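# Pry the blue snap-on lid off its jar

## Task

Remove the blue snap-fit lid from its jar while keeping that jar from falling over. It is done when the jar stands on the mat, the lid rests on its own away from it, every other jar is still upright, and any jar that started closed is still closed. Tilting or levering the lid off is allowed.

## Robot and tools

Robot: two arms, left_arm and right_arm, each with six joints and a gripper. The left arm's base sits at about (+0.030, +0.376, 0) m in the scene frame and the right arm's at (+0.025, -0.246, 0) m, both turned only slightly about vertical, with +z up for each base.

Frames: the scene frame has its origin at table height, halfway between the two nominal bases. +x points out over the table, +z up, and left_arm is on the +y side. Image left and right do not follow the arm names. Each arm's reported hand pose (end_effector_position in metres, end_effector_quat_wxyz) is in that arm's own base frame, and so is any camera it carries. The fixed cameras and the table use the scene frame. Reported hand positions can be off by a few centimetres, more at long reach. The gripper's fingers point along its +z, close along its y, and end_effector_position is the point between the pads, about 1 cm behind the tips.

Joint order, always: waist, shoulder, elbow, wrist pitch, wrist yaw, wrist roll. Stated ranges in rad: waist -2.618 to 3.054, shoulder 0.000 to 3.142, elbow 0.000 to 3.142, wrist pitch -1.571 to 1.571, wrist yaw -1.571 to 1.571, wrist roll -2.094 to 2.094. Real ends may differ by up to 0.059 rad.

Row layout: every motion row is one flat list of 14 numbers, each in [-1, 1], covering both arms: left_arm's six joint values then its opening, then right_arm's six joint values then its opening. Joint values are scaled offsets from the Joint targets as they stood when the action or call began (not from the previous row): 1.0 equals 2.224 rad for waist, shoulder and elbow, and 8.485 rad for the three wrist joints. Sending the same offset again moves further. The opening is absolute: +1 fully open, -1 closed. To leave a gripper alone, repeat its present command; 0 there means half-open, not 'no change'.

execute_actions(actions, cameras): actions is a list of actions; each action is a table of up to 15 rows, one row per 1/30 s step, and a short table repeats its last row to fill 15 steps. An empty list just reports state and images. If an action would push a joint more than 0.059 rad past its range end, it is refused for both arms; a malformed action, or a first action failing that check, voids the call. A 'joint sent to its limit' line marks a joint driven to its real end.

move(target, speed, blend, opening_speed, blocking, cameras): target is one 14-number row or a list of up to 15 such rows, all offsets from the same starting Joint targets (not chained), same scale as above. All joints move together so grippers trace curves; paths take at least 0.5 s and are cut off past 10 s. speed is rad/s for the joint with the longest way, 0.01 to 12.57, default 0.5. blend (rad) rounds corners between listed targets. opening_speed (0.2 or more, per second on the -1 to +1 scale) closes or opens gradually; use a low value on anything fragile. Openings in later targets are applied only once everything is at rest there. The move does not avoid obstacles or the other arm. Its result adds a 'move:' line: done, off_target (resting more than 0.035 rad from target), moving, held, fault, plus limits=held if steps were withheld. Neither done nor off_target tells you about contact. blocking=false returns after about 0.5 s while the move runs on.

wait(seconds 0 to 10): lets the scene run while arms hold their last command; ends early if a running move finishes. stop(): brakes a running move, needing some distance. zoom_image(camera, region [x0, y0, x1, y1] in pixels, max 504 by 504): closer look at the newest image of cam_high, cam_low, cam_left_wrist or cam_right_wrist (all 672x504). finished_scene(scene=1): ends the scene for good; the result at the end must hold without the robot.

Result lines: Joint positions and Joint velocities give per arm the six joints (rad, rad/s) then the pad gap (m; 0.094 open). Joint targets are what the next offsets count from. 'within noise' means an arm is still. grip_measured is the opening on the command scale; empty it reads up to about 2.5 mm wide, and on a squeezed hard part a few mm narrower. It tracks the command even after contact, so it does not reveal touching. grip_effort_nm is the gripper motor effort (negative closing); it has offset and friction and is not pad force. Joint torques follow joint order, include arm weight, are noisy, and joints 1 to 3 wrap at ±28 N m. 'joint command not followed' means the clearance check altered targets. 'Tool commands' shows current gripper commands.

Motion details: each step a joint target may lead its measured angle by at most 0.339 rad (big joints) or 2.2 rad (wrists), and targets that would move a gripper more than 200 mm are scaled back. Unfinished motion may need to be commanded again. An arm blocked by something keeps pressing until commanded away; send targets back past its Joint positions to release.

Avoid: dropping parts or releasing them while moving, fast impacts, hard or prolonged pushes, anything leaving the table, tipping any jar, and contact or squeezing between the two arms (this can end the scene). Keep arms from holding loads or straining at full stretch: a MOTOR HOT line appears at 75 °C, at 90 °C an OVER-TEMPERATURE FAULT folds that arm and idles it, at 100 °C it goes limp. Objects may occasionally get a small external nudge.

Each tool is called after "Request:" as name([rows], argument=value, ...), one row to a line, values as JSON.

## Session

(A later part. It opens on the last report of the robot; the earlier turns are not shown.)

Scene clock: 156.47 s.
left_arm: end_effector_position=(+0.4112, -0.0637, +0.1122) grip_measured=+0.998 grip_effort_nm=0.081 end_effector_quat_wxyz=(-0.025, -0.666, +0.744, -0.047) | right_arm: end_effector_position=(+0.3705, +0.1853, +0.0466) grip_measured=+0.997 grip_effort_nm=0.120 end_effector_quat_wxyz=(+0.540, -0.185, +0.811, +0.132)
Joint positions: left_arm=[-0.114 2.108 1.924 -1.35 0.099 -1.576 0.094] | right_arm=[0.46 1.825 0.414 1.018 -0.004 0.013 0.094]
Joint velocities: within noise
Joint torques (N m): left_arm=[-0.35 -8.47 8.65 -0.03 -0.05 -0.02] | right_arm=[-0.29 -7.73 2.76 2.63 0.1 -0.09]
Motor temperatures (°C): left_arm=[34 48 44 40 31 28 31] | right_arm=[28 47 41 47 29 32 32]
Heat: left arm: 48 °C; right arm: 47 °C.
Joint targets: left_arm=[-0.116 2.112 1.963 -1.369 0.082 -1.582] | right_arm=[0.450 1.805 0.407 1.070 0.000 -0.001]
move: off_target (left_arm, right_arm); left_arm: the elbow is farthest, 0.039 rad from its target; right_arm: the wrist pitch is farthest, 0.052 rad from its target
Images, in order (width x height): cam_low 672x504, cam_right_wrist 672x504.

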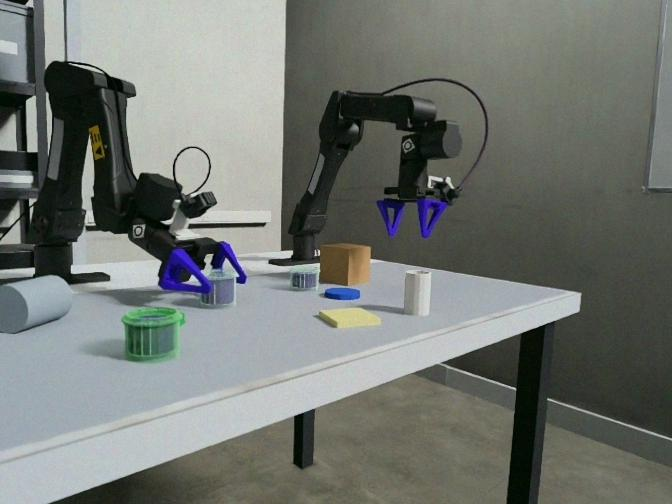

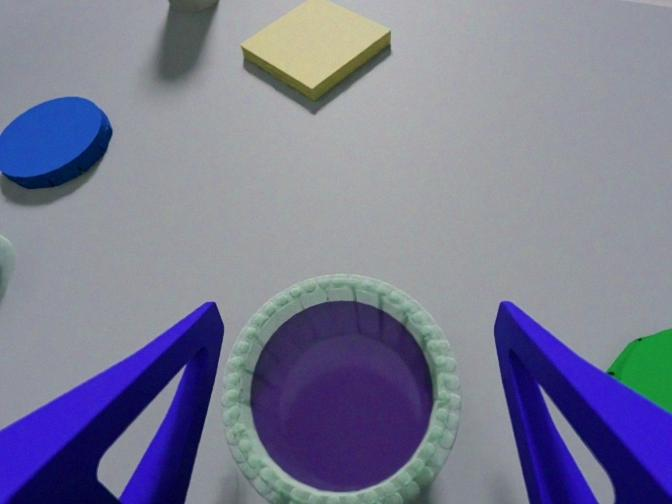

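Request:
move(target=[0,0,0,0,0,0,1,0,-0.16,0,-0.0425,0,0,1], speed=0.25)

Request:
zoom_image(camera="cam_high", region=[180, 200, 460, 410])

Scene clock: 158.77 s.
left_arm: end_effector_position=(+0.4112, -0.0637, +0.1122) grip_measured=+0.998 grip_effort_nm=0.085 end_effector_quat_wxyz=(-0.025, -0.666, +0.744, -0.047) | right_arm: end_effector_position=(+0.3613, +0.1804, +0.1218) grip_measured=+0.997 grip_effort_nm=0.125 end_effector_quat_wxyz=(+0.575, -0.179, +0.786, +0.140)
Joint positions: left_arm=[-0.114 2.108 1.924 -1.35 0.099 -1.576 0.094] | right_arm=[0.46 1.477 0.414 0.757 -0.003 0.013 0.094]
Joint velocities: within noise
Joint torques (N m): left_arm=[-0.32 -8.42 8.61 0.01 -0.07 0] | right_arm=[-0.46 -6.72 4.42 1.58 0.06 -0.06]
Motor temperatures (°C): left_arm=[34 48 44 40 31 28 31] | right_arm=[27 47 41 47 29 32 32]
Heat: left arm: 48 °C; right arm: 47 °C.
Joint targets: left_arm=[-0.116 2.112 1.963 -1.369 0.082 -1.582] | right_arm=[0.450 1.449 0.407 0.709 0.000 -0.001]
move: off_target (left_arm, right_arm); left_arm: the elbow is farthest, 0.039 rad from its target; right_arm: the wrist pitch is farthest, 0.048 rad from its target

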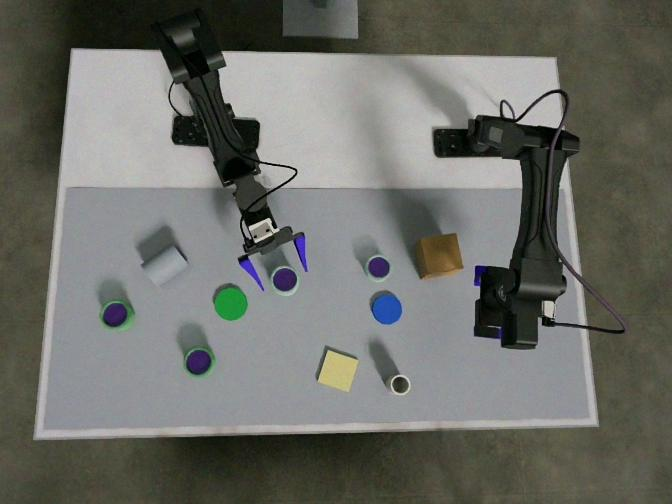

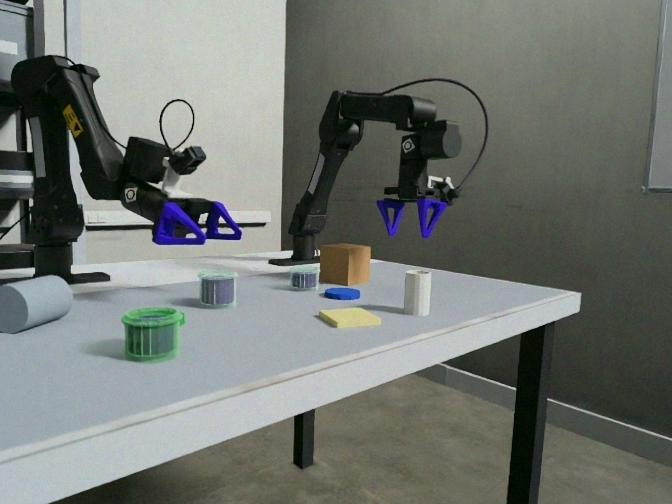

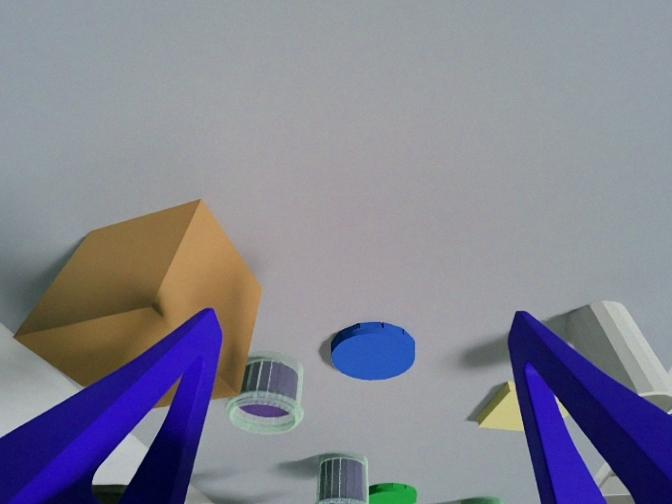

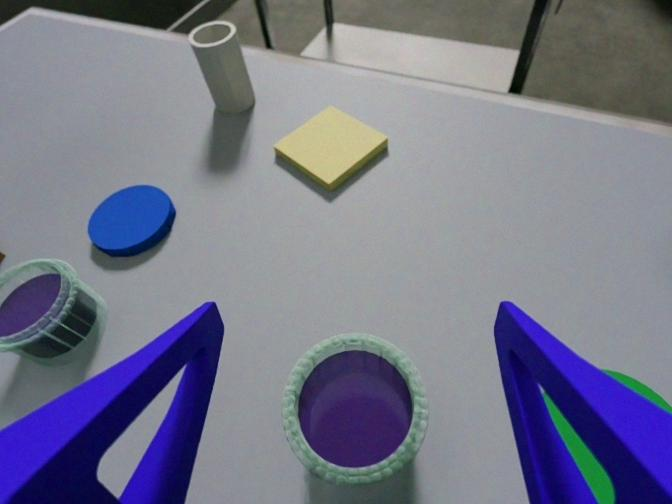

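Scaled by 1.800 from the camera's 672x504 image, which has a finer 960x720 frame.

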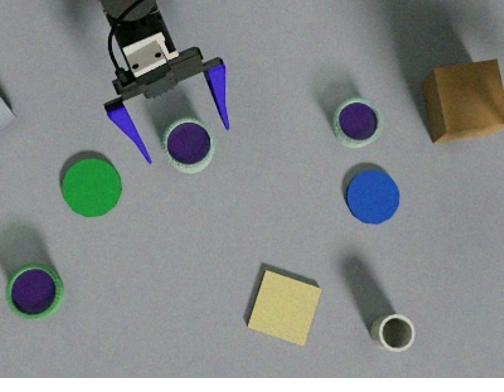

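Request:
finished_scene()

The scene is finished: the task was done.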